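# Put the SR box on the grey mat, SR up

## Task

Move the box labelled SR onto the grey mat so that its big SR lettering points upward, keep all the other boxes upright inside the bin, and end with neither arm in contact with anything other than the robot itself.

## Robot and tools

ROBOT. Two arms share the table. left_arm carries a five-finger left hand and right_arm a right hand, which is its mirror image. In the scene frame the origin sits at table-top height midway between the nominal bases, +x points out over the table, +y toward left_arm, and +z up. The names are not image sides. Calibrated bases: left_arm at (-0.038, +0.271, +0.032) m, right_arm at (+0.037, -0.228, +0.016) m, each yawed only slightly (quat_wxyz about (1, 0, 0, -0.003) and (1, 0, 0, -0.023)). Hand poses, offsets and reported positions use each arm's own base frame. The cameras and the table use the scene frame.

HAND POINT. Each arm is steered by a point fixed to its palm, 0.15 m out from the wrist face and 0.05 m in front of the palm. Its +z runs along the straight fingers and +y out of the palm. +x runs across the palm away from the thumb on the right hand and toward the thumb on the left hand. Straight fingertips end 0.06 to 0.07 m past the point along +z, with their centre lines 0.06 m behind it along -y. A wrist bracket on the little-finger side can strike objects.

ROW FORMAT. Every row holds 28 numbers, each between -1 and 1, even if one arm is idle. In order: left_arm dx, dy, dz, rx, ry, rz; left hand little, ring, middle, index, thumb_bend, thumb_turn, force_limit, speed; then the same 14 for right_arm. The six pose numbers are offsets, not poses. They count from that arm's Hand target at the start of the action or move, along that arm's base axes. 1.0 equals 0.6 m of travel or 180 degrees of turn. rx, ry, rz form a single rotation vector applied about the Hand target's position. Six zeros hold the arm at its Hand target and ask for it again. Repeating an offset moves the arm further. The hand numbers are absolute targets: +1 open or straight, -1 closed. thumb_turn -1 sets the thumb in front of the palm, facing the fingers; +1 sets it beside the palm. force_limit goes from about 0 N at -1 to 10 N at +1 (15 N for the two thumb motors). speed rises from near zero at -1 to full at +0.48 and stays full above that. No value means leave as is. To keep a hand unchanged, resend the eight numbers last carried out for it. If nothing has been sent yet, use its hand_measured six plus hand_force_limit and hand_speed. For a soft grip, close with speed -0.94 or less. With the thumb turned in, the hand grips objects roughly 0.035 to 0.065 m thick.

TOOLS.
execute_actions(actions, cameras): actions is a list of actions. Each action is a list of up to 15 rows, one per 1/30 s step, and its last row fills any remaining steps. Every row in an action counts from the action's starting Hand target. An empty list returns camera images.
move(target, speed, blend, blocking, cameras): target is one row or a list of up to 15 rows. All of them are offsets from the same starting Hand targets. speed is in m/s, from 0.002 to 4.3, default 0.25, with turning capped at twice that in rad/s. It can be given per target. blend, in metres, rounds corners between listed targets; 0 makes a stop at each. Paths are straight, last at least 0.5 s and stop after 10 s. They ignore obstacles and the other arm. Hand numbers of later targets take effect on arrival there. blocking=false returns early while the move continues.
wait(seconds 0 to 10), stop() brakes a running move, zoom_image(camera, region [x0, y0, x1, y1] in pixels, at most 504 by 504) enlarges part of the latest image from cam_head_left, cam_head_right or cam_high (each 896x504). show_instructions() shows the reference pages, here a left-hand diagram. finished_scene() ends the scene for good.

RESULTS. end_effector_position (m) and end_effector_quat_wxyz are in each arm's base frame. Hand target is the last commanded pose after clipping, and later offsets build on it. Resting 1 to 3 cm (sometimes 5 cm) short of it, mostly low, is normal and not proof of contact. The controller limits orientation to 40 degrees from the measured one per step. hand_measured, hand_stopped_by (moving, target, force, stalled, fault) and hand_load_n list the six motors in row order. A load near 0 after closing means the grip was lost. A move adds a 'move:' line: done, off_target, moving, held or fault, plus limits=paced (pose clipped) or limits=held (steps withheld). Joint torques include the arm's own weight.

CAUTIONS. Anything dropping off the table, or left off it, fails the task. Avoid fast contacts, hard presses, releasing moving parts and letting objects fall far. Do not let the hands or arms press on each other, including one hand closing on the other's fingers. Keep paths away from an arm's own base, since passing near it can flip its shoulder posture. Long stretched holds or pushes into unreachable poses heat the motors. MOTOR HOT appears at 85 °C, and at 100 °C that arm goes limp for 30 s or more. To end a push, command back past the hand point. Loose objects may occasionally be nudged by outside forces.

Each tool is called after ">>>" in YAML: its name, and indented under it one key for each argument.

Reference images:

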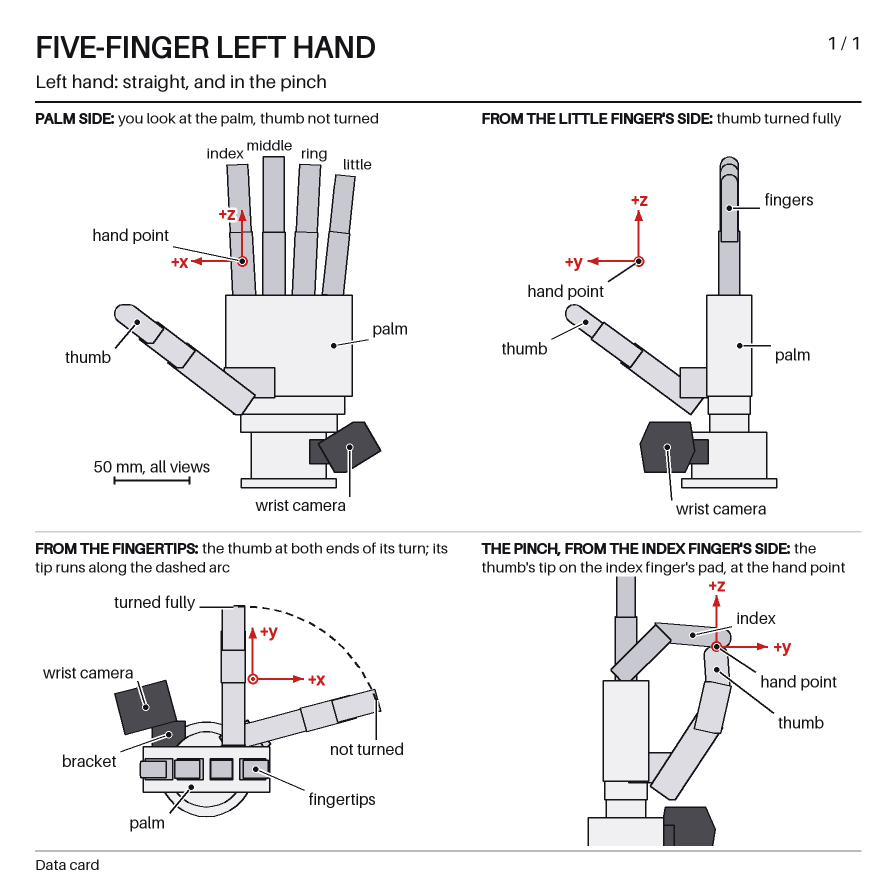

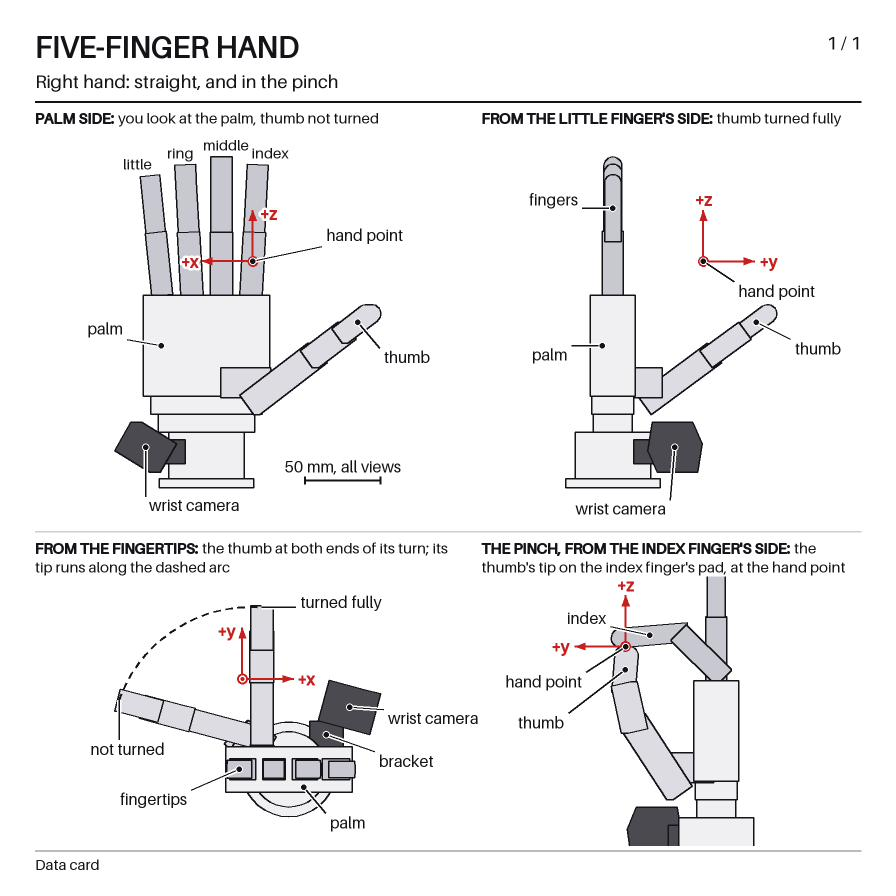

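## Session

>>> execute_actions:
  actions: []

Scene clock: 0.00 s.
left_arm: end_effector_position=(+0.6681, -0.0589, +0.2642) hand_measured=(+1.000, +1.000, +1.000, +1.000, +1.000, +1.000) hand_load_n=(+0.0, +0.0, +0.0, +0.0, +0.0, +0.0) hand_stopped_by=(target, target, target, target, target, target) hand_force_limit=0.00 hand_speed=-0.80 end_effector_quat_wxyz=(+0.018, +0.914, -0.382, +0.134) | right_arm: end_effector_position=(+0.0060, +0.3247, +0.3270) hand_measured=(+1.000, +1.000, +1.000, +1.000, +1.000, +1.000) hand_load_n=(+0.0, +0.0, +0.0, +0.0, +0.0, +0.0) hand_stopped_by=(target, target, target, target, target, target) hand_force_limit=0.00 hand_speed=-0.80 end_effector_quat_wxyz=(+0.651, -0.666, +0.179, -0.317)
Joint positions: left_arm=[0.049 2.049 2.271 -1.565 0.147 -0.748] | right_arm=[2.162 0.582 0.513 0.255 1.303 -0.37]
Joint velocities: within noise
Joint torques (N m): no reading
Motor temperatures (°C): left_arm=[37 34 26 31 25 27] | right_arm=[40 37 34 26 32 31]
Heat: left arm: hottest waist 37 °C; right arm: hottest waist 40 °C.
Hand target: left_arm +0.6731, -0.0586, +0.2695; +0.014, +0.913, -0.382, +0.141 | right_arm +0.0048, +0.3264, +0.3435; +0.659, -0.660, +0.190, -0.308

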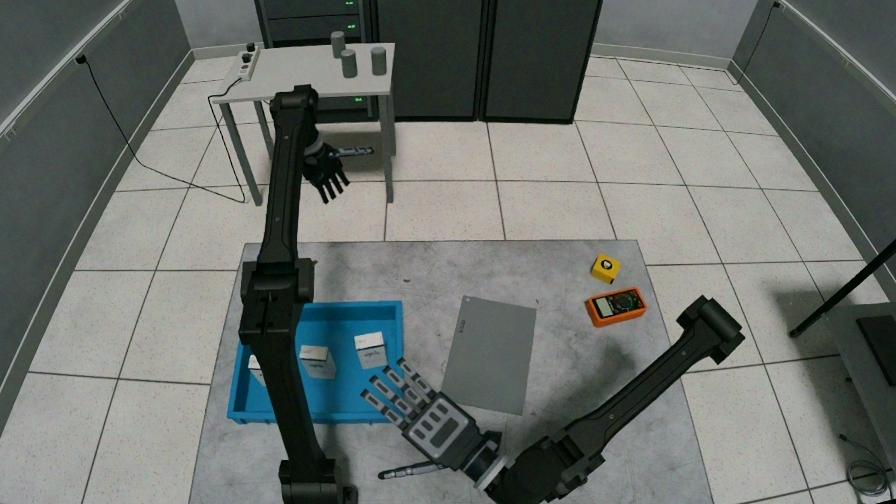

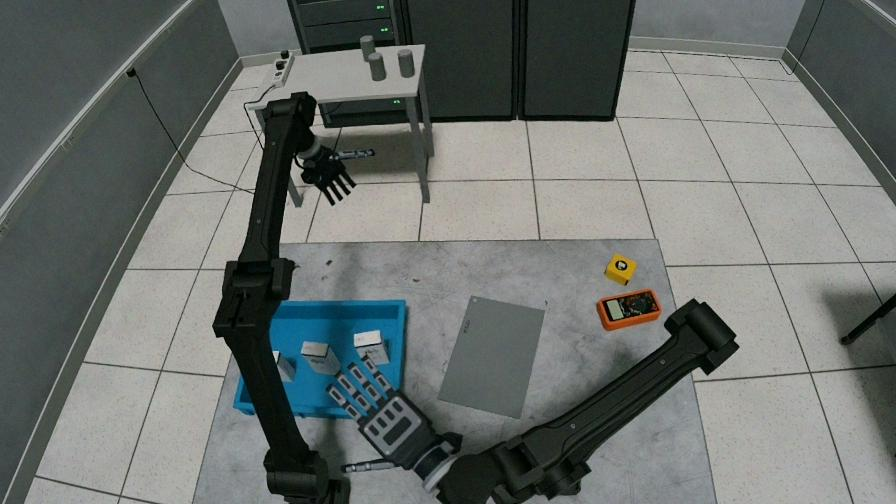

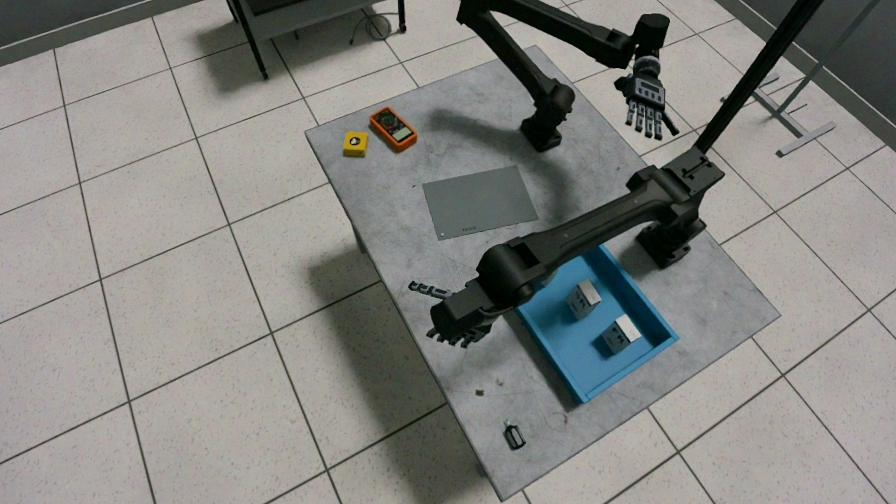

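>>> zoom_image:
  camera: "cam_head_left"
  region: [220, 290, 430, 430]

>>> zoom_image:
  camera: "cam_head_right"
  region: [220, 290, 430, 430]

>>> zoom_image:
  camera: "cam_high"
  region: [520, 230, 700, 410]

Scaled by 2.400.

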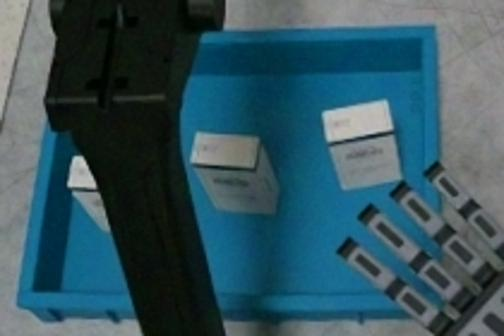

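Scaled by 2.400.

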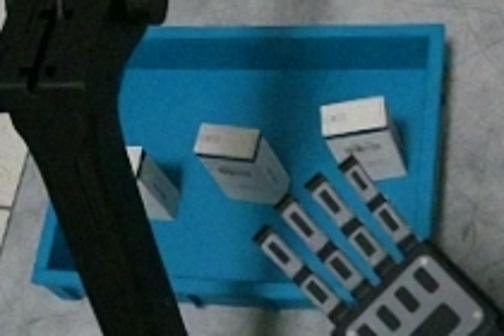

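Scaled by 2.800.

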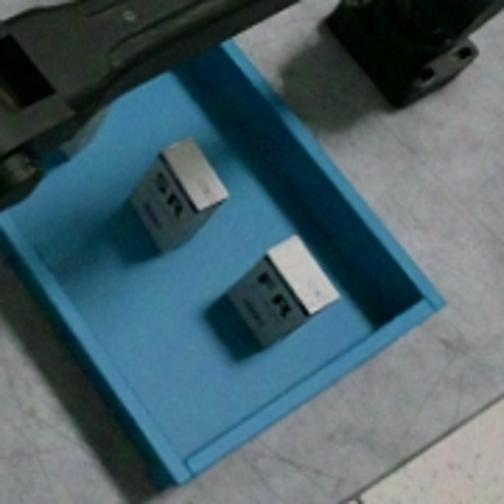

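>>> move:
  target:
    - [0,0,0,0,0,0,1,1,1,1,1,1,0,-0.8,0.325,-0.127,0.05,0,0,0,1,1,1,1,1,1,0,-0.8]
    - [0,0,0,0,0,0,1,1,1,1,1,1,0,-0.8,0.542,-0.46,0.05,0,0,-0.2,1,1,1,1,1,1,0,-0.8]
    - [0,0,0,0,0,0,1,1,1,1,1,1,0,-0.8,0.458,-0.743,0.05,0,0,-0.4,1,1,1,1,1,1,0,-0.8]
  blend: [0.05,0.05,0]
  speed: 0.2
  cameras: ["all"]

Scene clock: 83.97 s.
left_arm: end_effector_position=(+0.6681, -0.0589, +0.2642) hand_measured=(+1.000, +1.000, +1.000, +1.000, +1.000, +1.000) hand_load_n=(+0.0, +0.5, +0.0, +0.0, +0.0, +0.0) hand_stopped_by=(target, target, target, target, target, target) hand_force_limit=0.00 hand_speed=-0.80 end_effector_quat_wxyz=(+0.018, +0.914, -0.382, +0.134) | right_arm: end_effector_position=(+0.2825, -0.1174, +0.3344) hand_measured=(+1.000, +1.000, +1.000, +1.000, +1.000, +1.000) hand_load_n=(+0.5, +0.0, +0.0, +0.0, -0.5, +0.0) hand_stopped_by=(target, target, target, target, target, target) hand_force_limit=0.00 hand_speed=-0.80 end_effector_quat_wxyz=(-0.346, +0.436, -0.558, +0.616)
Joint positions: left_arm=[0.049 2.049 2.271 -1.565 0.147 -0.748] | right_arm=[-0.578 0.257 0.54 -0.285 -0.184 -0.151]
Joint torques (N m): left_arm=[0.67 -20.19 10.09 0.57 0.06 0.03] | right_arm=[-1.32 1.49 11.43 2.03 -0.07 0.07]
Motor temperatures (°C): left_arm=[36 39 32 30 25 26] | right_arm=[39 36 39 26 30 29]
Heat: left arm: hottest shoulder 39 °C; right arm: hottest waist 39 °C.
Hand target: left_arm +0.6731, -0.0586, +0.2695; +0.014, +0.913, -0.382, +0.141 | right_arm +0.2796, -0.1194, +0.3734; -0.352, +0.422, -0.542, +0.636
Off the commanded pose: left_arm 0.007 m, 1 deg | right_arm 0.039 m, 3 deg.
move: off_target (right_arm)

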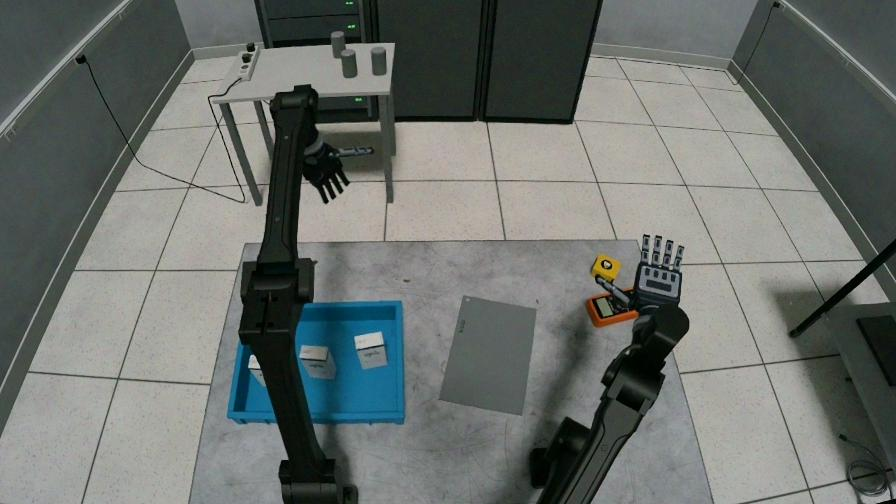

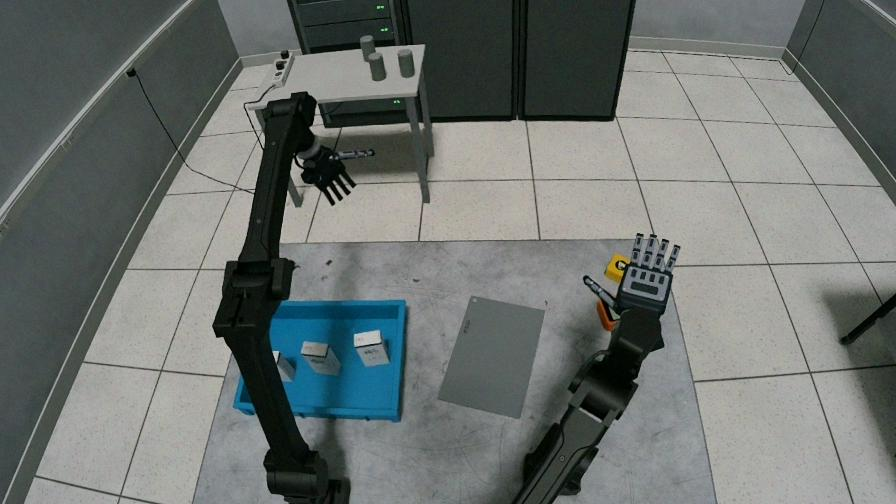

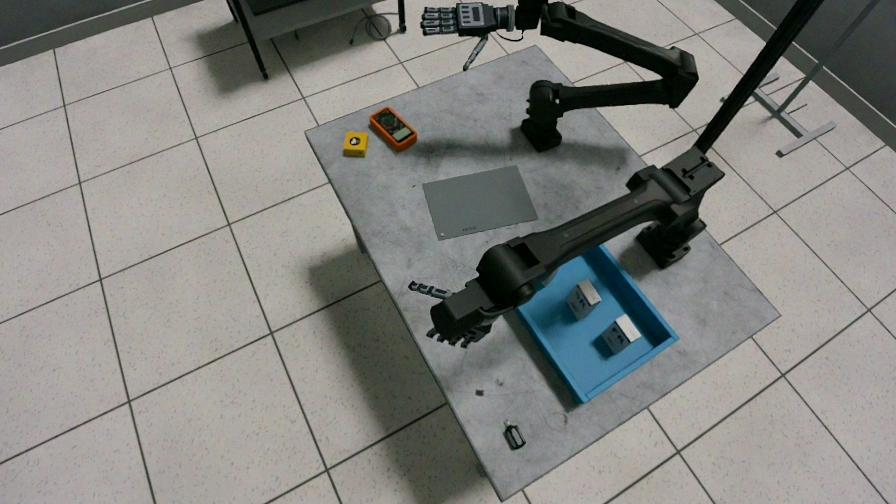

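>>> zoom_image:
  camera: "cam_high"
  region: [550, 265, 650, 365]

>>> zoom_image:
  camera: "cam_head_left"
  region: [290, 310, 400, 400]

>>> zoom_image:
  camera: "cam_head_right"
  region: [290, 310, 400, 400]

Scaled by 5.040.

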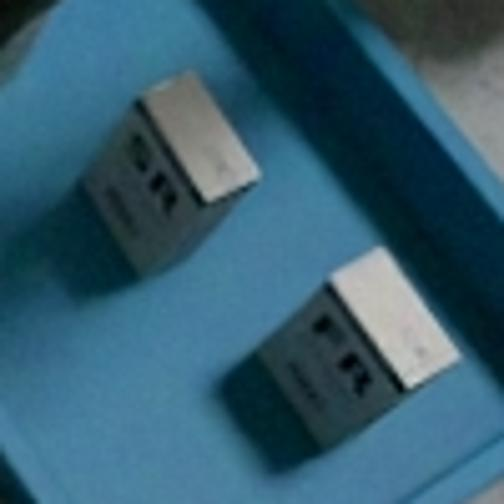

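Scaled by 4.582.

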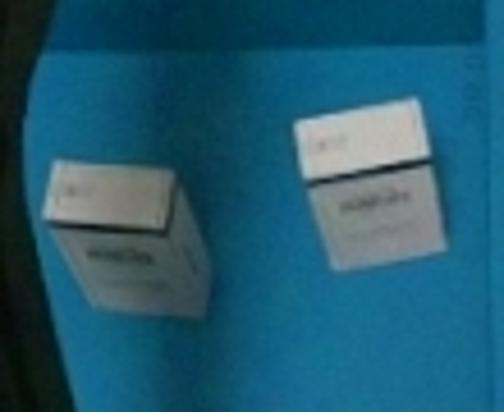

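Scaled by 4.582.

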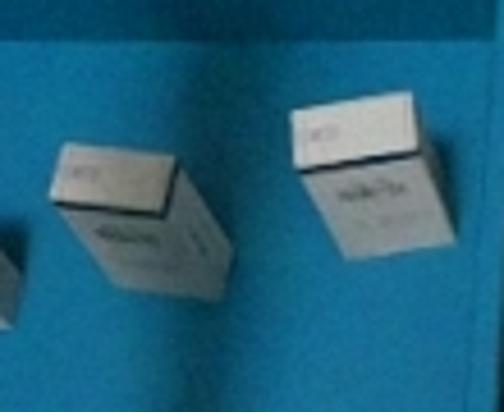

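>>> move:
  target: [-0.288,0.731,0.133,0,0,0.23,1,1,1,1,1,1,0,-0.8,-0.085,0.73,-0.05,0.0852,0.3897,0.6035,1,1,1,1,1,-1,0.2,0.3]
  speed: 0.25
  cameras: ["all"]

Scene clock: 370.83 s.
left_arm: end_effector_position=(+0.4949, +0.3699, +0.3489) hand_measured=(+1.000, +1.000, +1.000, +1.000, +1.000, +1.000) hand_load_n=(+0.0, +0.0, +0.0, +0.0, +0.0, +0.0) hand_stopped_by=(target, target, target, target, target, target) hand_force_limit=0.00 hand_speed=-0.80 end_effector_quat_wxyz=(-0.041, +0.988, -0.033, +0.142) | right_arm: end_effector_position=(+0.2231, +0.3115, +0.3230) hand_measured=(+1.000, +1.000, +1.000, +1.000, +1.000, -1.000) hand_load_n=(+0.0, +0.0, +0.0, +0.0, +0.0, +0.0) hand_stopped_by=(target, target, target, target, target, target) hand_force_limit=0.20 hand_speed=0.30 end_effector_quat_wxyz=(-0.395, +0.859, -0.169, -0.278)
Joint positions: left_arm=[0.792 1.915 2.288 -1.688 0.153 -0.733] | right_arm=[0.52 1.345 1.348 -1.413 -1 -0.573]
Joint torques (N m): left_arm=[1.2 -15.44 11.63 0.23 0.16 0.07] | right_arm=[0.32 -9.76 10.39 0.2 -0.73 -0.06]
Motor temperatures (°C): left_arm=[34 40 35 26 25 24] | right_arm=[37 34 46 26 26 26]
Heat: left arm: hottest shoulder 40 °C; right arm: hottest elbow 46 °C.
Hand target: left_arm +0.5003, +0.3800, +0.3493; -0.037, +0.989, -0.034, +0.137 | right_arm +0.2285, +0.3187, +0.3434; -0.410, +0.861, -0.149, -0.262
Off the commanded pose: left_arm 0.011 m, 1 deg | right_arm 0.022 m, 3 deg.
joint sent to its limit (left arm) — joint 4 (wrist pitch), lower limit. The joint targets still meet the commanded pose.
move: off_target (left_arm, right_arm)

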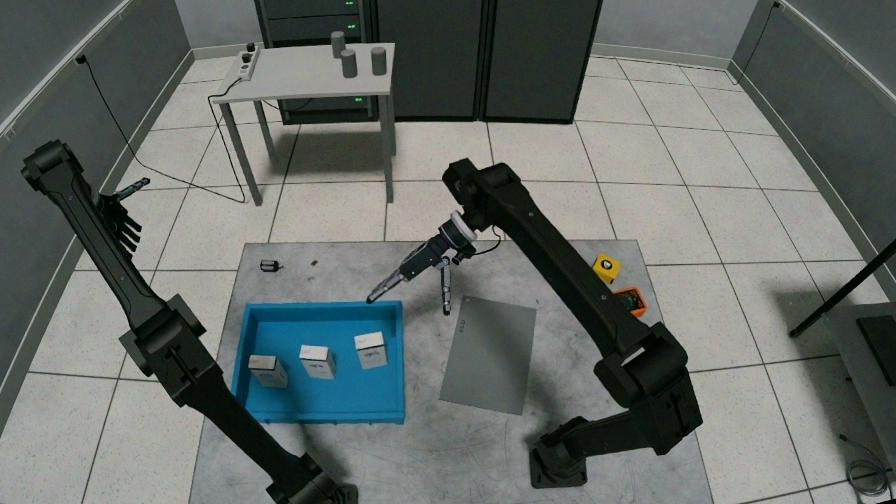

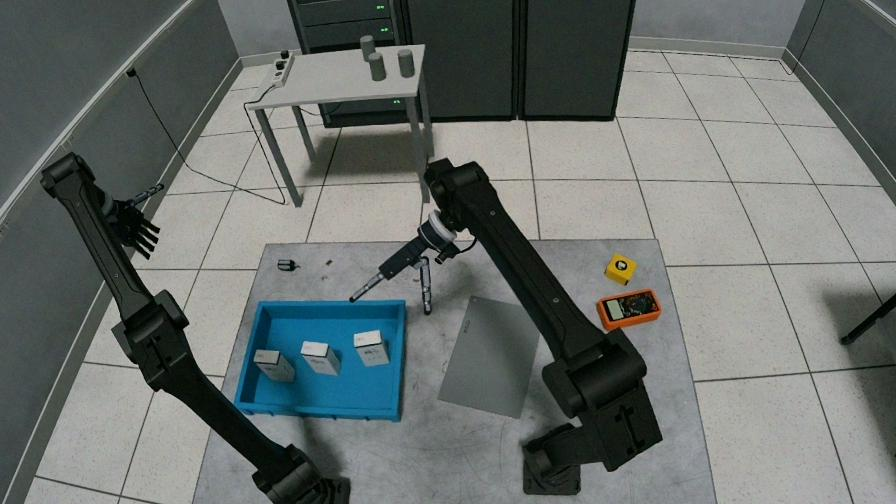

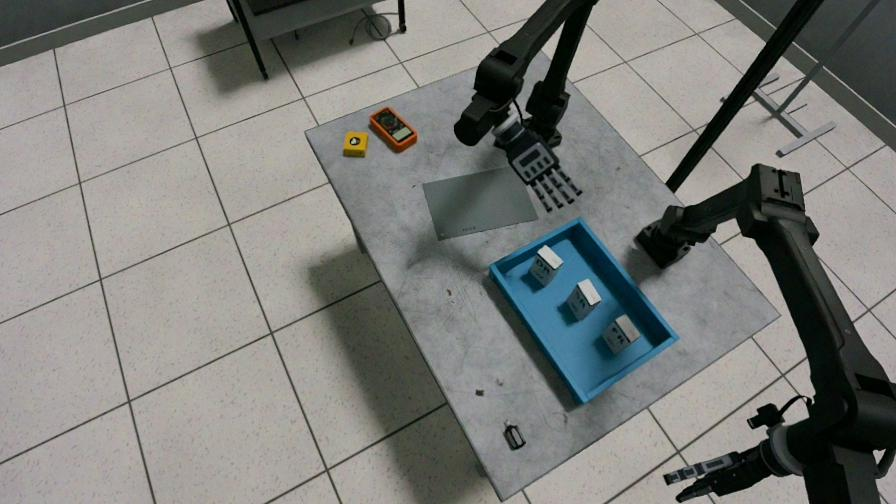

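>>> zoom_image:
  camera: "cam_high"
  region: [480, 210, 690, 410]

>>> zoom_image:
  camera: "cam_head_left"
  region: [230, 300, 410, 430]

>>> zoom_image:
  camera: "cam_high"
  region: [440, 80, 600, 220]

Scaled by 2.400.

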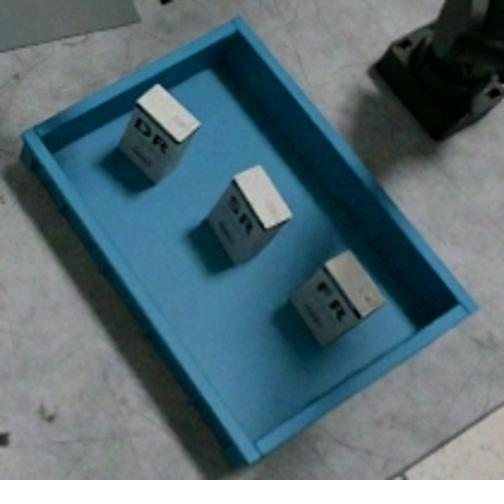

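Scaled by 2.800.

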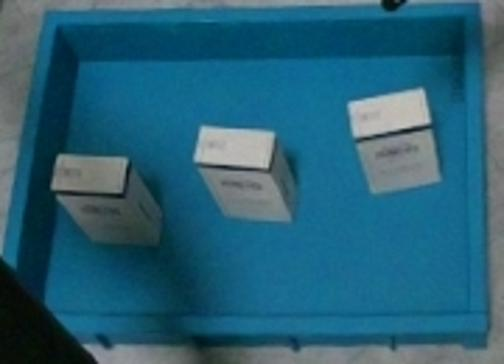

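Scaled by 3.150.

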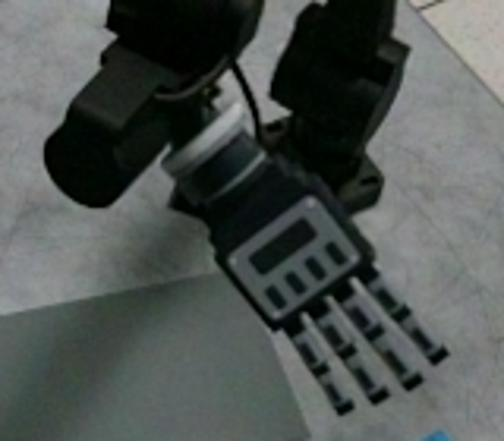

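>>> move:
  target: [0,0,0,0,0,0,1,1,1,1,1,1,0,-0.8,0.011,0.3825,-0.2,0,0,0,-0.8,-0.8,0.4,0.4,1,-1,0.2,0.3]
  speed: 0.2
  cameras: ["all"]

Scene clock: 413.10 s.
left_arm: end_effector_position=(+0.4949, +0.3699, +0.3489) hand_measured=(+1.000, +1.000, +1.000, +1.000, +1.000, +1.000) hand_load_n=(+0.0, +0.0, +0.0, +0.0, +0.0, +0.0) hand_stopped_by=(target, target, target, target, target, target) hand_force_limit=0.00 hand_speed=-0.80 end_effector_quat_wxyz=(-0.041, +0.988, -0.033, +0.142) | right_arm: end_effector_position=(+0.2257, +0.5301, +0.1977) hand_measured=(-0.800, -0.800, +0.400, +0.400, +1.000, -1.000) hand_load_n=(+0.0, +0.0, +0.0, +0.0, +0.5, +0.0) hand_stopped_by=(target, target, target, target, target, target) hand_force_limit=0.20 hand_speed=0.30 end_effector_quat_wxyz=(-0.384, +0.866, -0.164, -0.275)
Joint positions: left_arm=[0.792 1.915 2.288 -1.688 0.153 -0.733] | right_arm=[0.88 1.707 1.406 -0.694 -0.851 -0.05]
Joint torques (N m): left_arm=[1.2 -15.5 11.63 0.21 0.17 0.07] | right_arm=[0.09 -15.03 10.54 1.69 -0.42 0.13]
Heat: left arm: hottest shoulder 37 °C; right arm: hottest elbow 45 °C.
Hand target: left_arm +0.5003, +0.3800, +0.3493; -0.037, +0.989, -0.034, +0.137 | right_arm +0.2351, +0.5481, +0.2234; -0.410, +0.861, -0.149, -0.262
Off the commanded pose: left_arm 0.011 m, 1 deg | right_arm 0.033 m, 4 deg.
joint sent to its limit (left arm) — joint 4 (wrist pitch), lower limit. The joint targets still meet the commanded pose.
move: off_target (left_arm, right_arm)

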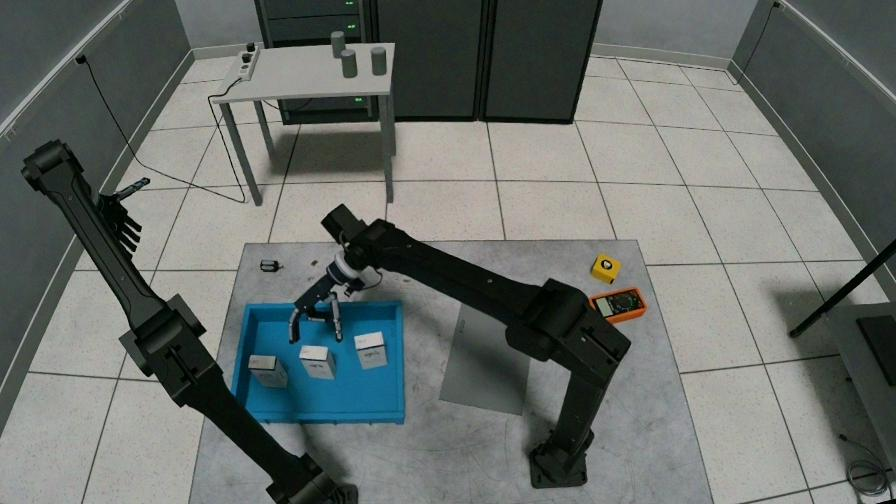

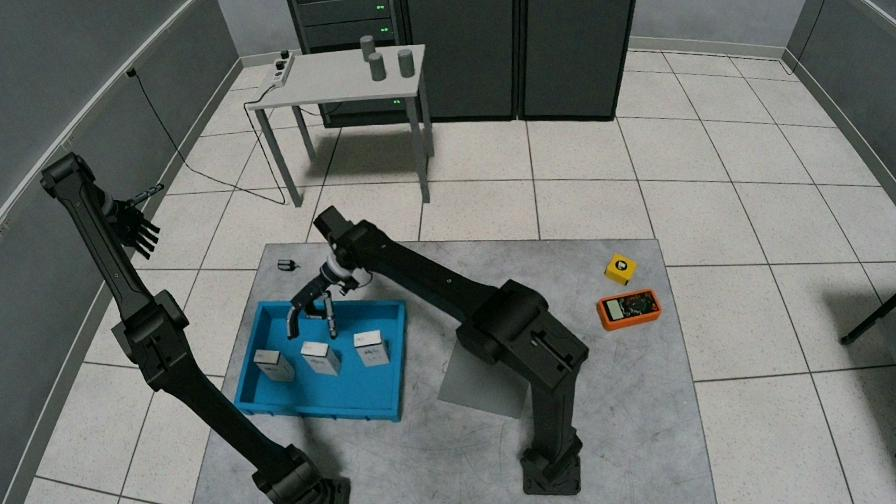

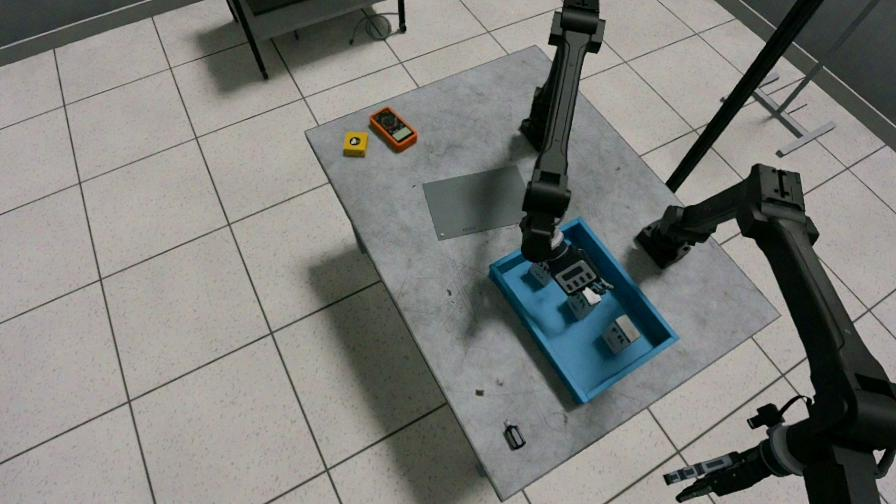

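>>> zoom_image:
  camera: "cam_head_left"
  region: [240, 240, 400, 400]

>>> zoom_image:
  camera: "cam_head_right"
  region: [240, 240, 400, 400]

>>> zoom_image:
  camera: "cam_high"
  region: [510, 220, 660, 370]

Scaled by 3.150.

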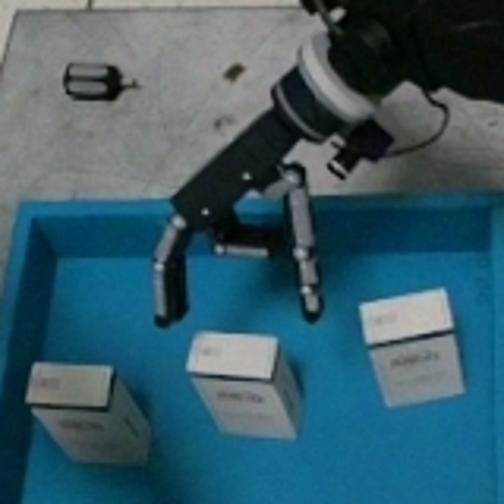

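Scaled by 3.150.

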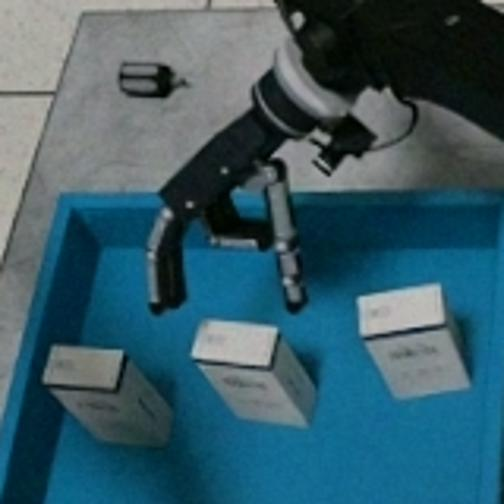

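Scaled by 3.360.

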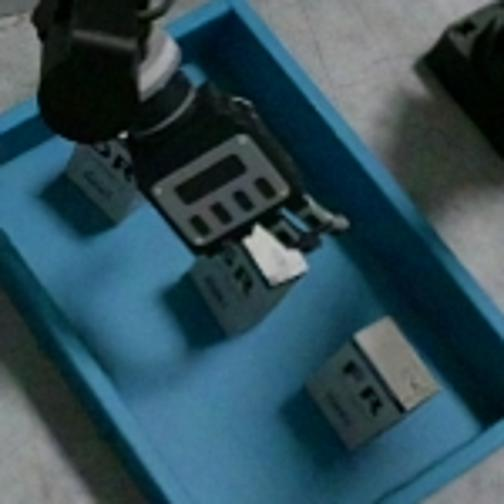

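>>> move:
  target: [0,0,0,0,0,0,1,1,1,1,1,1,0,-0.8,0.016,0.030,-0.13,0,0,0,-0.8,-0.8,0.4,0.4,1,-1,0.2,0.3]
  speed: 0.12
  cameras: ["all"]

>>> zoom_image:
  camera: "cam_head_left"
  region: [250, 270, 390, 410]

>>> zoom_image:
  camera: "cam_head_right"
  region: [250, 270, 390, 410]

>>> zoom_image:
  camera: "cam_high"
  region: [510, 220, 660, 370]

Scene clock: 433.07 s.
left_arm: end_effector_position=(+0.4949, +0.3699, +0.3489) hand_measured=(+1.000, +1.000, +1.000, +1.000, +1.000, +1.000) hand_load_n=(+0.0, +0.0, +0.0, +0.0, +0.0, +0.0) hand_stopped_by=(target, target, target, target, target, target) hand_force_limit=0.00 hand_speed=-0.80 end_effector_quat_wxyz=(-0.041, +0.988, -0.033, +0.142) | right_arm: end_effector_position=(+0.2486, +0.5595, +0.1397) hand_measured=(-0.800, -0.800, +0.400, +0.400, +1.000, -1.000) hand_load_n=(+0.0, +0.0, +0.0, +0.0, +0.0, +0.0) hand_stopped_by=(target, target, target, target, target, target) hand_force_limit=0.20 hand_speed=0.30 end_effector_quat_wxyz=(-0.403, +0.862, -0.155, -0.264)
Joint positions: left_arm=[0.792 1.915 2.288 -1.688 0.153 -0.733] | right_arm=[0.882 1.829 1.406 -0.518 -0.846 -0.042]
Joint torques (N m): left_arm=[1.2 -15.5 11.63 0.23 0.16 0.07] | right_arm=[0.5 -16.5 6.69 1.85 -0.43 0.13]
Heat: left arm: hottest shoulder 37 °C; right arm: hottest elbow 43 °C.
Hand target: left_arm +0.5003, +0.3800, +0.3493; -0.037, +0.989, -0.034, +0.137 | right_arm +0.2448, +0.5661, +0.1453; -0.410, +0.861, -0.149, -0.262
Off the commanded pose: left_arm 0.011 m, 1 deg | right_arm 0.010 m, 1 deg.
joint sent to its limit (left arm) — joint 4 (wrist pitch), lower limit. The joint targets still meet the commanded pose.
move: off_target (left_arm)

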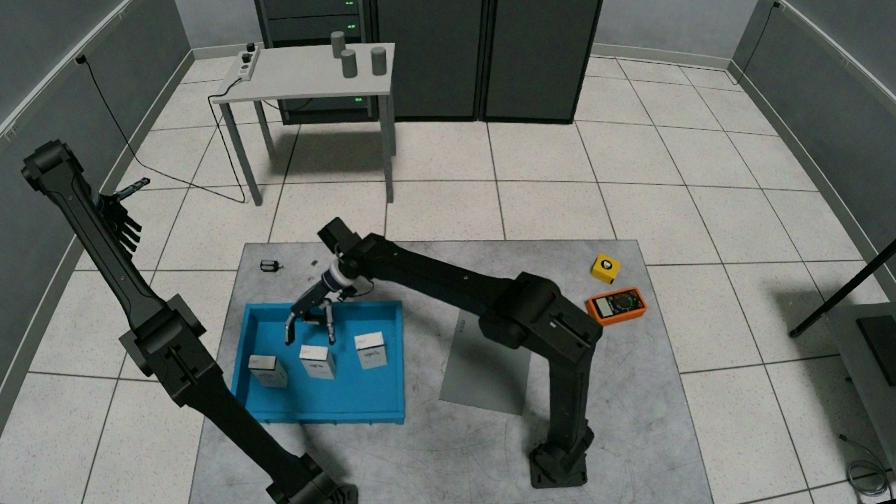

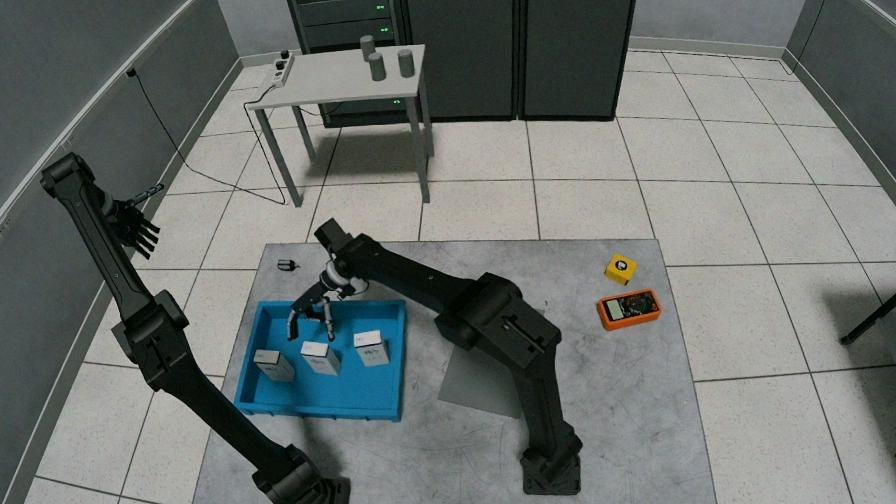

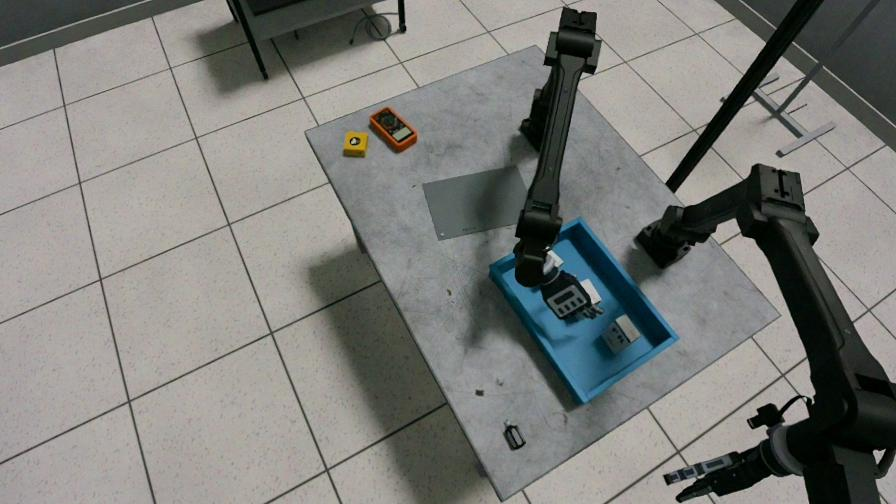

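Scaled by 3.600.

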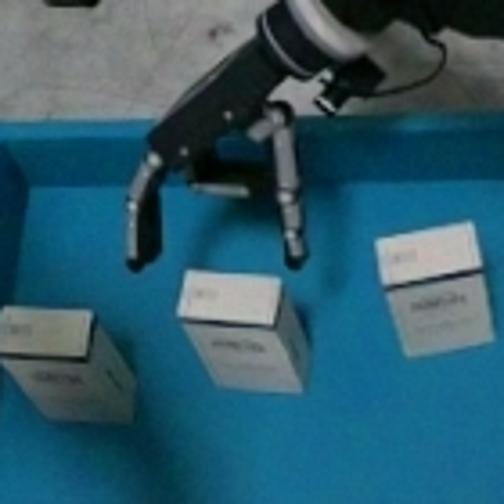

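Scaled by 3.600.

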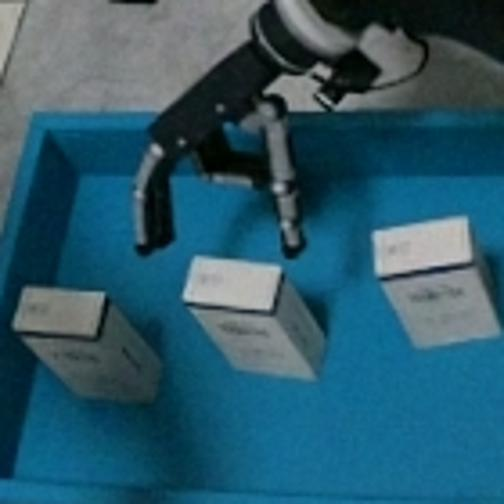

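Scaled by 3.360.

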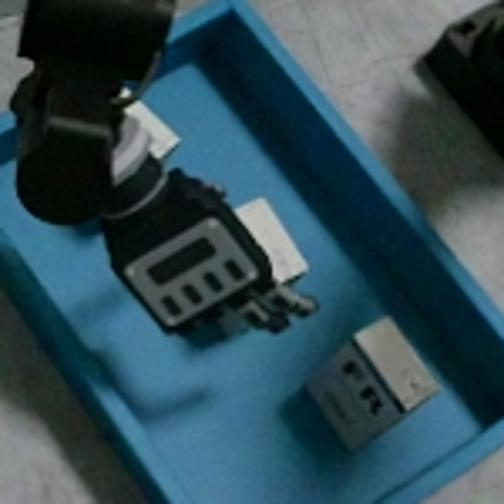

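>>> move:
  target: [0,0,0,0,0,0,1,1,1,1,1,1,0,-0.8,-0.025,-0.022,0,0,0,0,-0.8,-0.8,0.4,0.4,1,-1,0.2,0.3]
  speed: 0.1

Scene clock: 443.50 s.
left_arm: end_effector_position=(+0.4949, +0.3699, +0.3489) hand_measured=(+1.000, +1.000, +1.000, +1.000, +1.000, +1.000) hand_load_n=(+0.0, +0.0, +0.0, +0.0, +0.0, +0.0) hand_stopped_by=(target, target, target, target, target, target) hand_force_limit=0.00 hand_speed=-0.80 end_effector_quat_wxyz=(-0.041, +0.988, -0.033, +0.142) | right_arm: end_effector_position=(+0.2346, +0.5483, +0.1316) hand_measured=(-0.800, -0.800, +0.400, +0.400, +1.000, -1.000) hand_load_n=(+0.0, +0.0, +0.0, +0.0, +0.0, +0.0) hand_stopped_by=(target, target, target, target, target, target) hand_force_limit=0.20 hand_speed=0.30 end_effector_quat_wxyz=(-0.398, +0.863, -0.158, -0.267)
Joint positions: left_arm=[0.792 1.915 2.288 -1.688 0.153 -0.733] | right_arm=[0.889 1.801 1.344 -0.491 -0.843 -0.035]
Joint torques (N m): left_arm=[1.14 -15.44 11.63 0.23 0.17 0.07] | right_arm=[0.5 -17.32 6.17 1.77 -0.4 0.16]
Heat: left arm: hottest shoulder 37 °C; right arm: hottest elbow 42 °C.
Hand target: left_arm +0.5003, +0.3800, +0.3493; -0.037, +0.989, -0.034, +0.137 | right_arm +0.2298, +0.5529, +0.1454; -0.410, +0.861, -0.149, -0.262
Off the commanded pose: left_arm 0.011 m, 1 deg | right_arm 0.015 m, 2 deg.
joint sent to its limit (left arm) — joint 4 (wrist pitch), lower limit. The joint targets still meet the commanded pose.
move: off_target (left_arm, right_arm)

>>> move:
  target: [0,0,0,0,0,0,1,1,1,1,1,1,0,-0.8,0,0,-0.05,0,0,0,-0.8,-0.8,0.4,0.4,1,-1,0.2,0.3]
  speed: 0.08
  cameras: ["all"]

>>> zoom_image:
  camera: "cam_head_left"
  region: [250, 270, 390, 410]

>>> zoom_image:
  camera: "cam_head_right"
  region: [250, 270, 390, 410]

>>> zoom_image:
  camera: "cam_high"
  region: [510, 220, 660, 370]

Scene clock: 447.97 s.
left_arm: end_effector_position=(+0.4949, +0.3699, +0.3489) hand_measured=(+1.000, +1.000, +1.000, +1.000, +1.000, +1.000) hand_load_n=(+0.0, +0.0, +0.0, +0.0, -0.5, +0.0) hand_stopped_by=(target, target, target, target, target, target) hand_force_limit=0.00 hand_speed=-0.80 end_effector_quat_wxyz=(-0.041, +0.988, -0.033, +0.142) | right_arm: end_effector_position=(+0.2343, +0.5479, +0.1153) hand_measured=(-0.800, -0.800, +0.400, +0.400, +1.000, -1.000) hand_load_n=(+0.0, +0.0, +0.0, +0.0, +0.0, +0.0) hand_stopped_by=(target, target, target, target, target, target) hand_force_limit=0.20 hand_speed=0.30 end_effector_quat_wxyz=(-0.407, +0.862, -0.152, -0.262)
Joint positions: left_arm=[0.792 1.915 2.288 -1.688 0.153 -0.733] | right_arm=[0.889 1.811 1.306 -0.419 -0.843 -0.034]
Joint torques (N m): left_arm=[1.2 -15.5 11.63 0.21 0.17 0.07] | right_arm=[0.62 -15.5 6.05 1.89 -0.4 0.14]
Heat: left arm: hottest elbow 37 °C; right arm: hottest elbow 42 °C.
Hand target: left_arm +0.5003, +0.3800, +0.3493; -0.037, +0.989, -0.034, +0.137 | right_arm +0.2298, +0.5529, +0.1155; -0.410, +0.861, -0.149, -0.262
Off the commanded pose: left_arm 0.011 m, 1 deg | right_arm 0.007 m, 1 deg.
joint sent to its limit (left arm) — joint 4 (wrist pitch), lower limit. The joint targets still meet the commanded pose.
move: off_target (left_arm)

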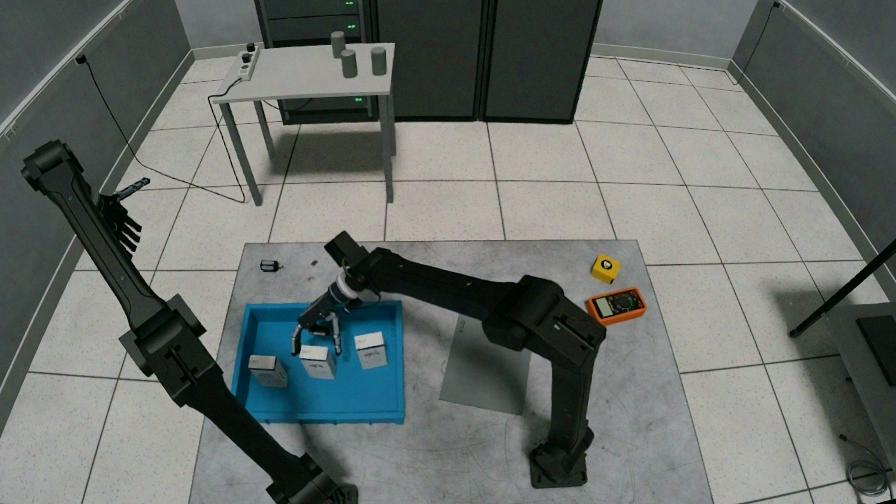

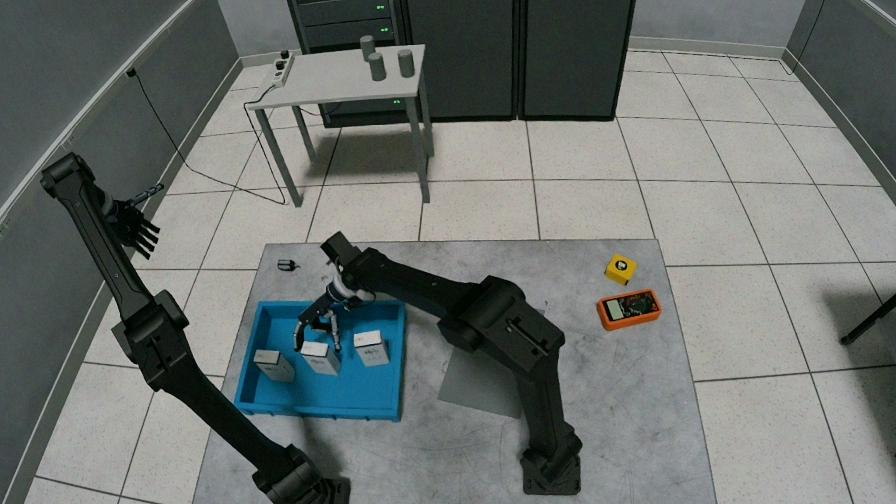

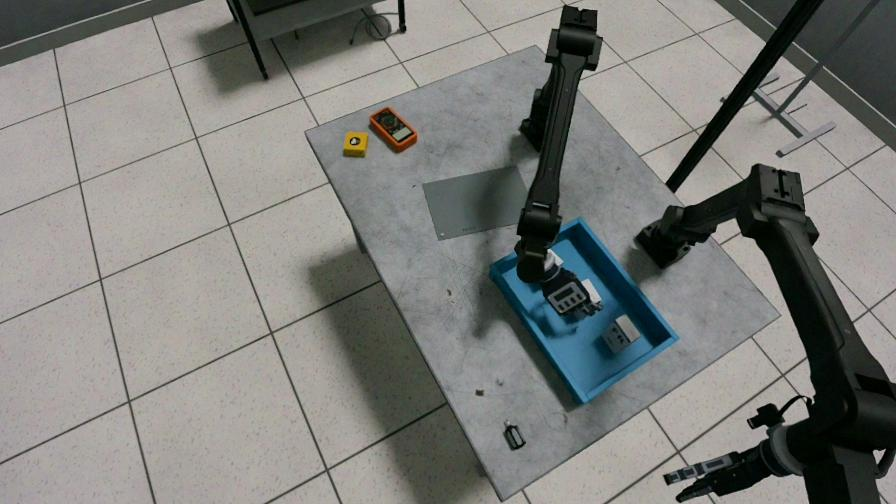

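Scaled by 3.600.

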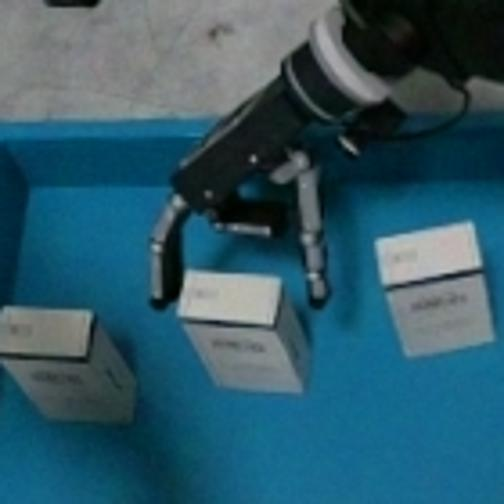

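Scaled by 3.600.

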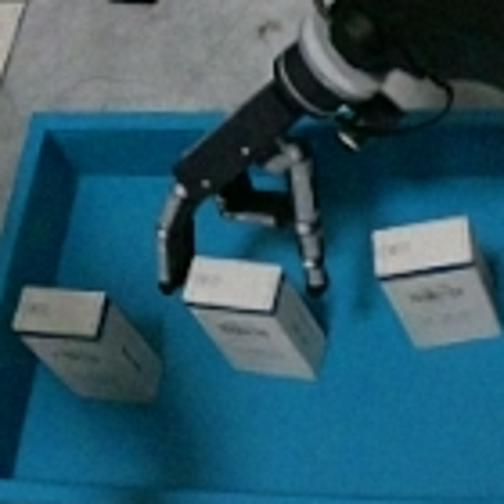

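Scaled by 3.360.

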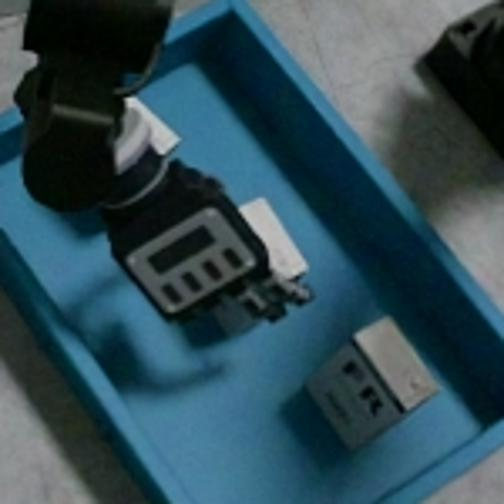

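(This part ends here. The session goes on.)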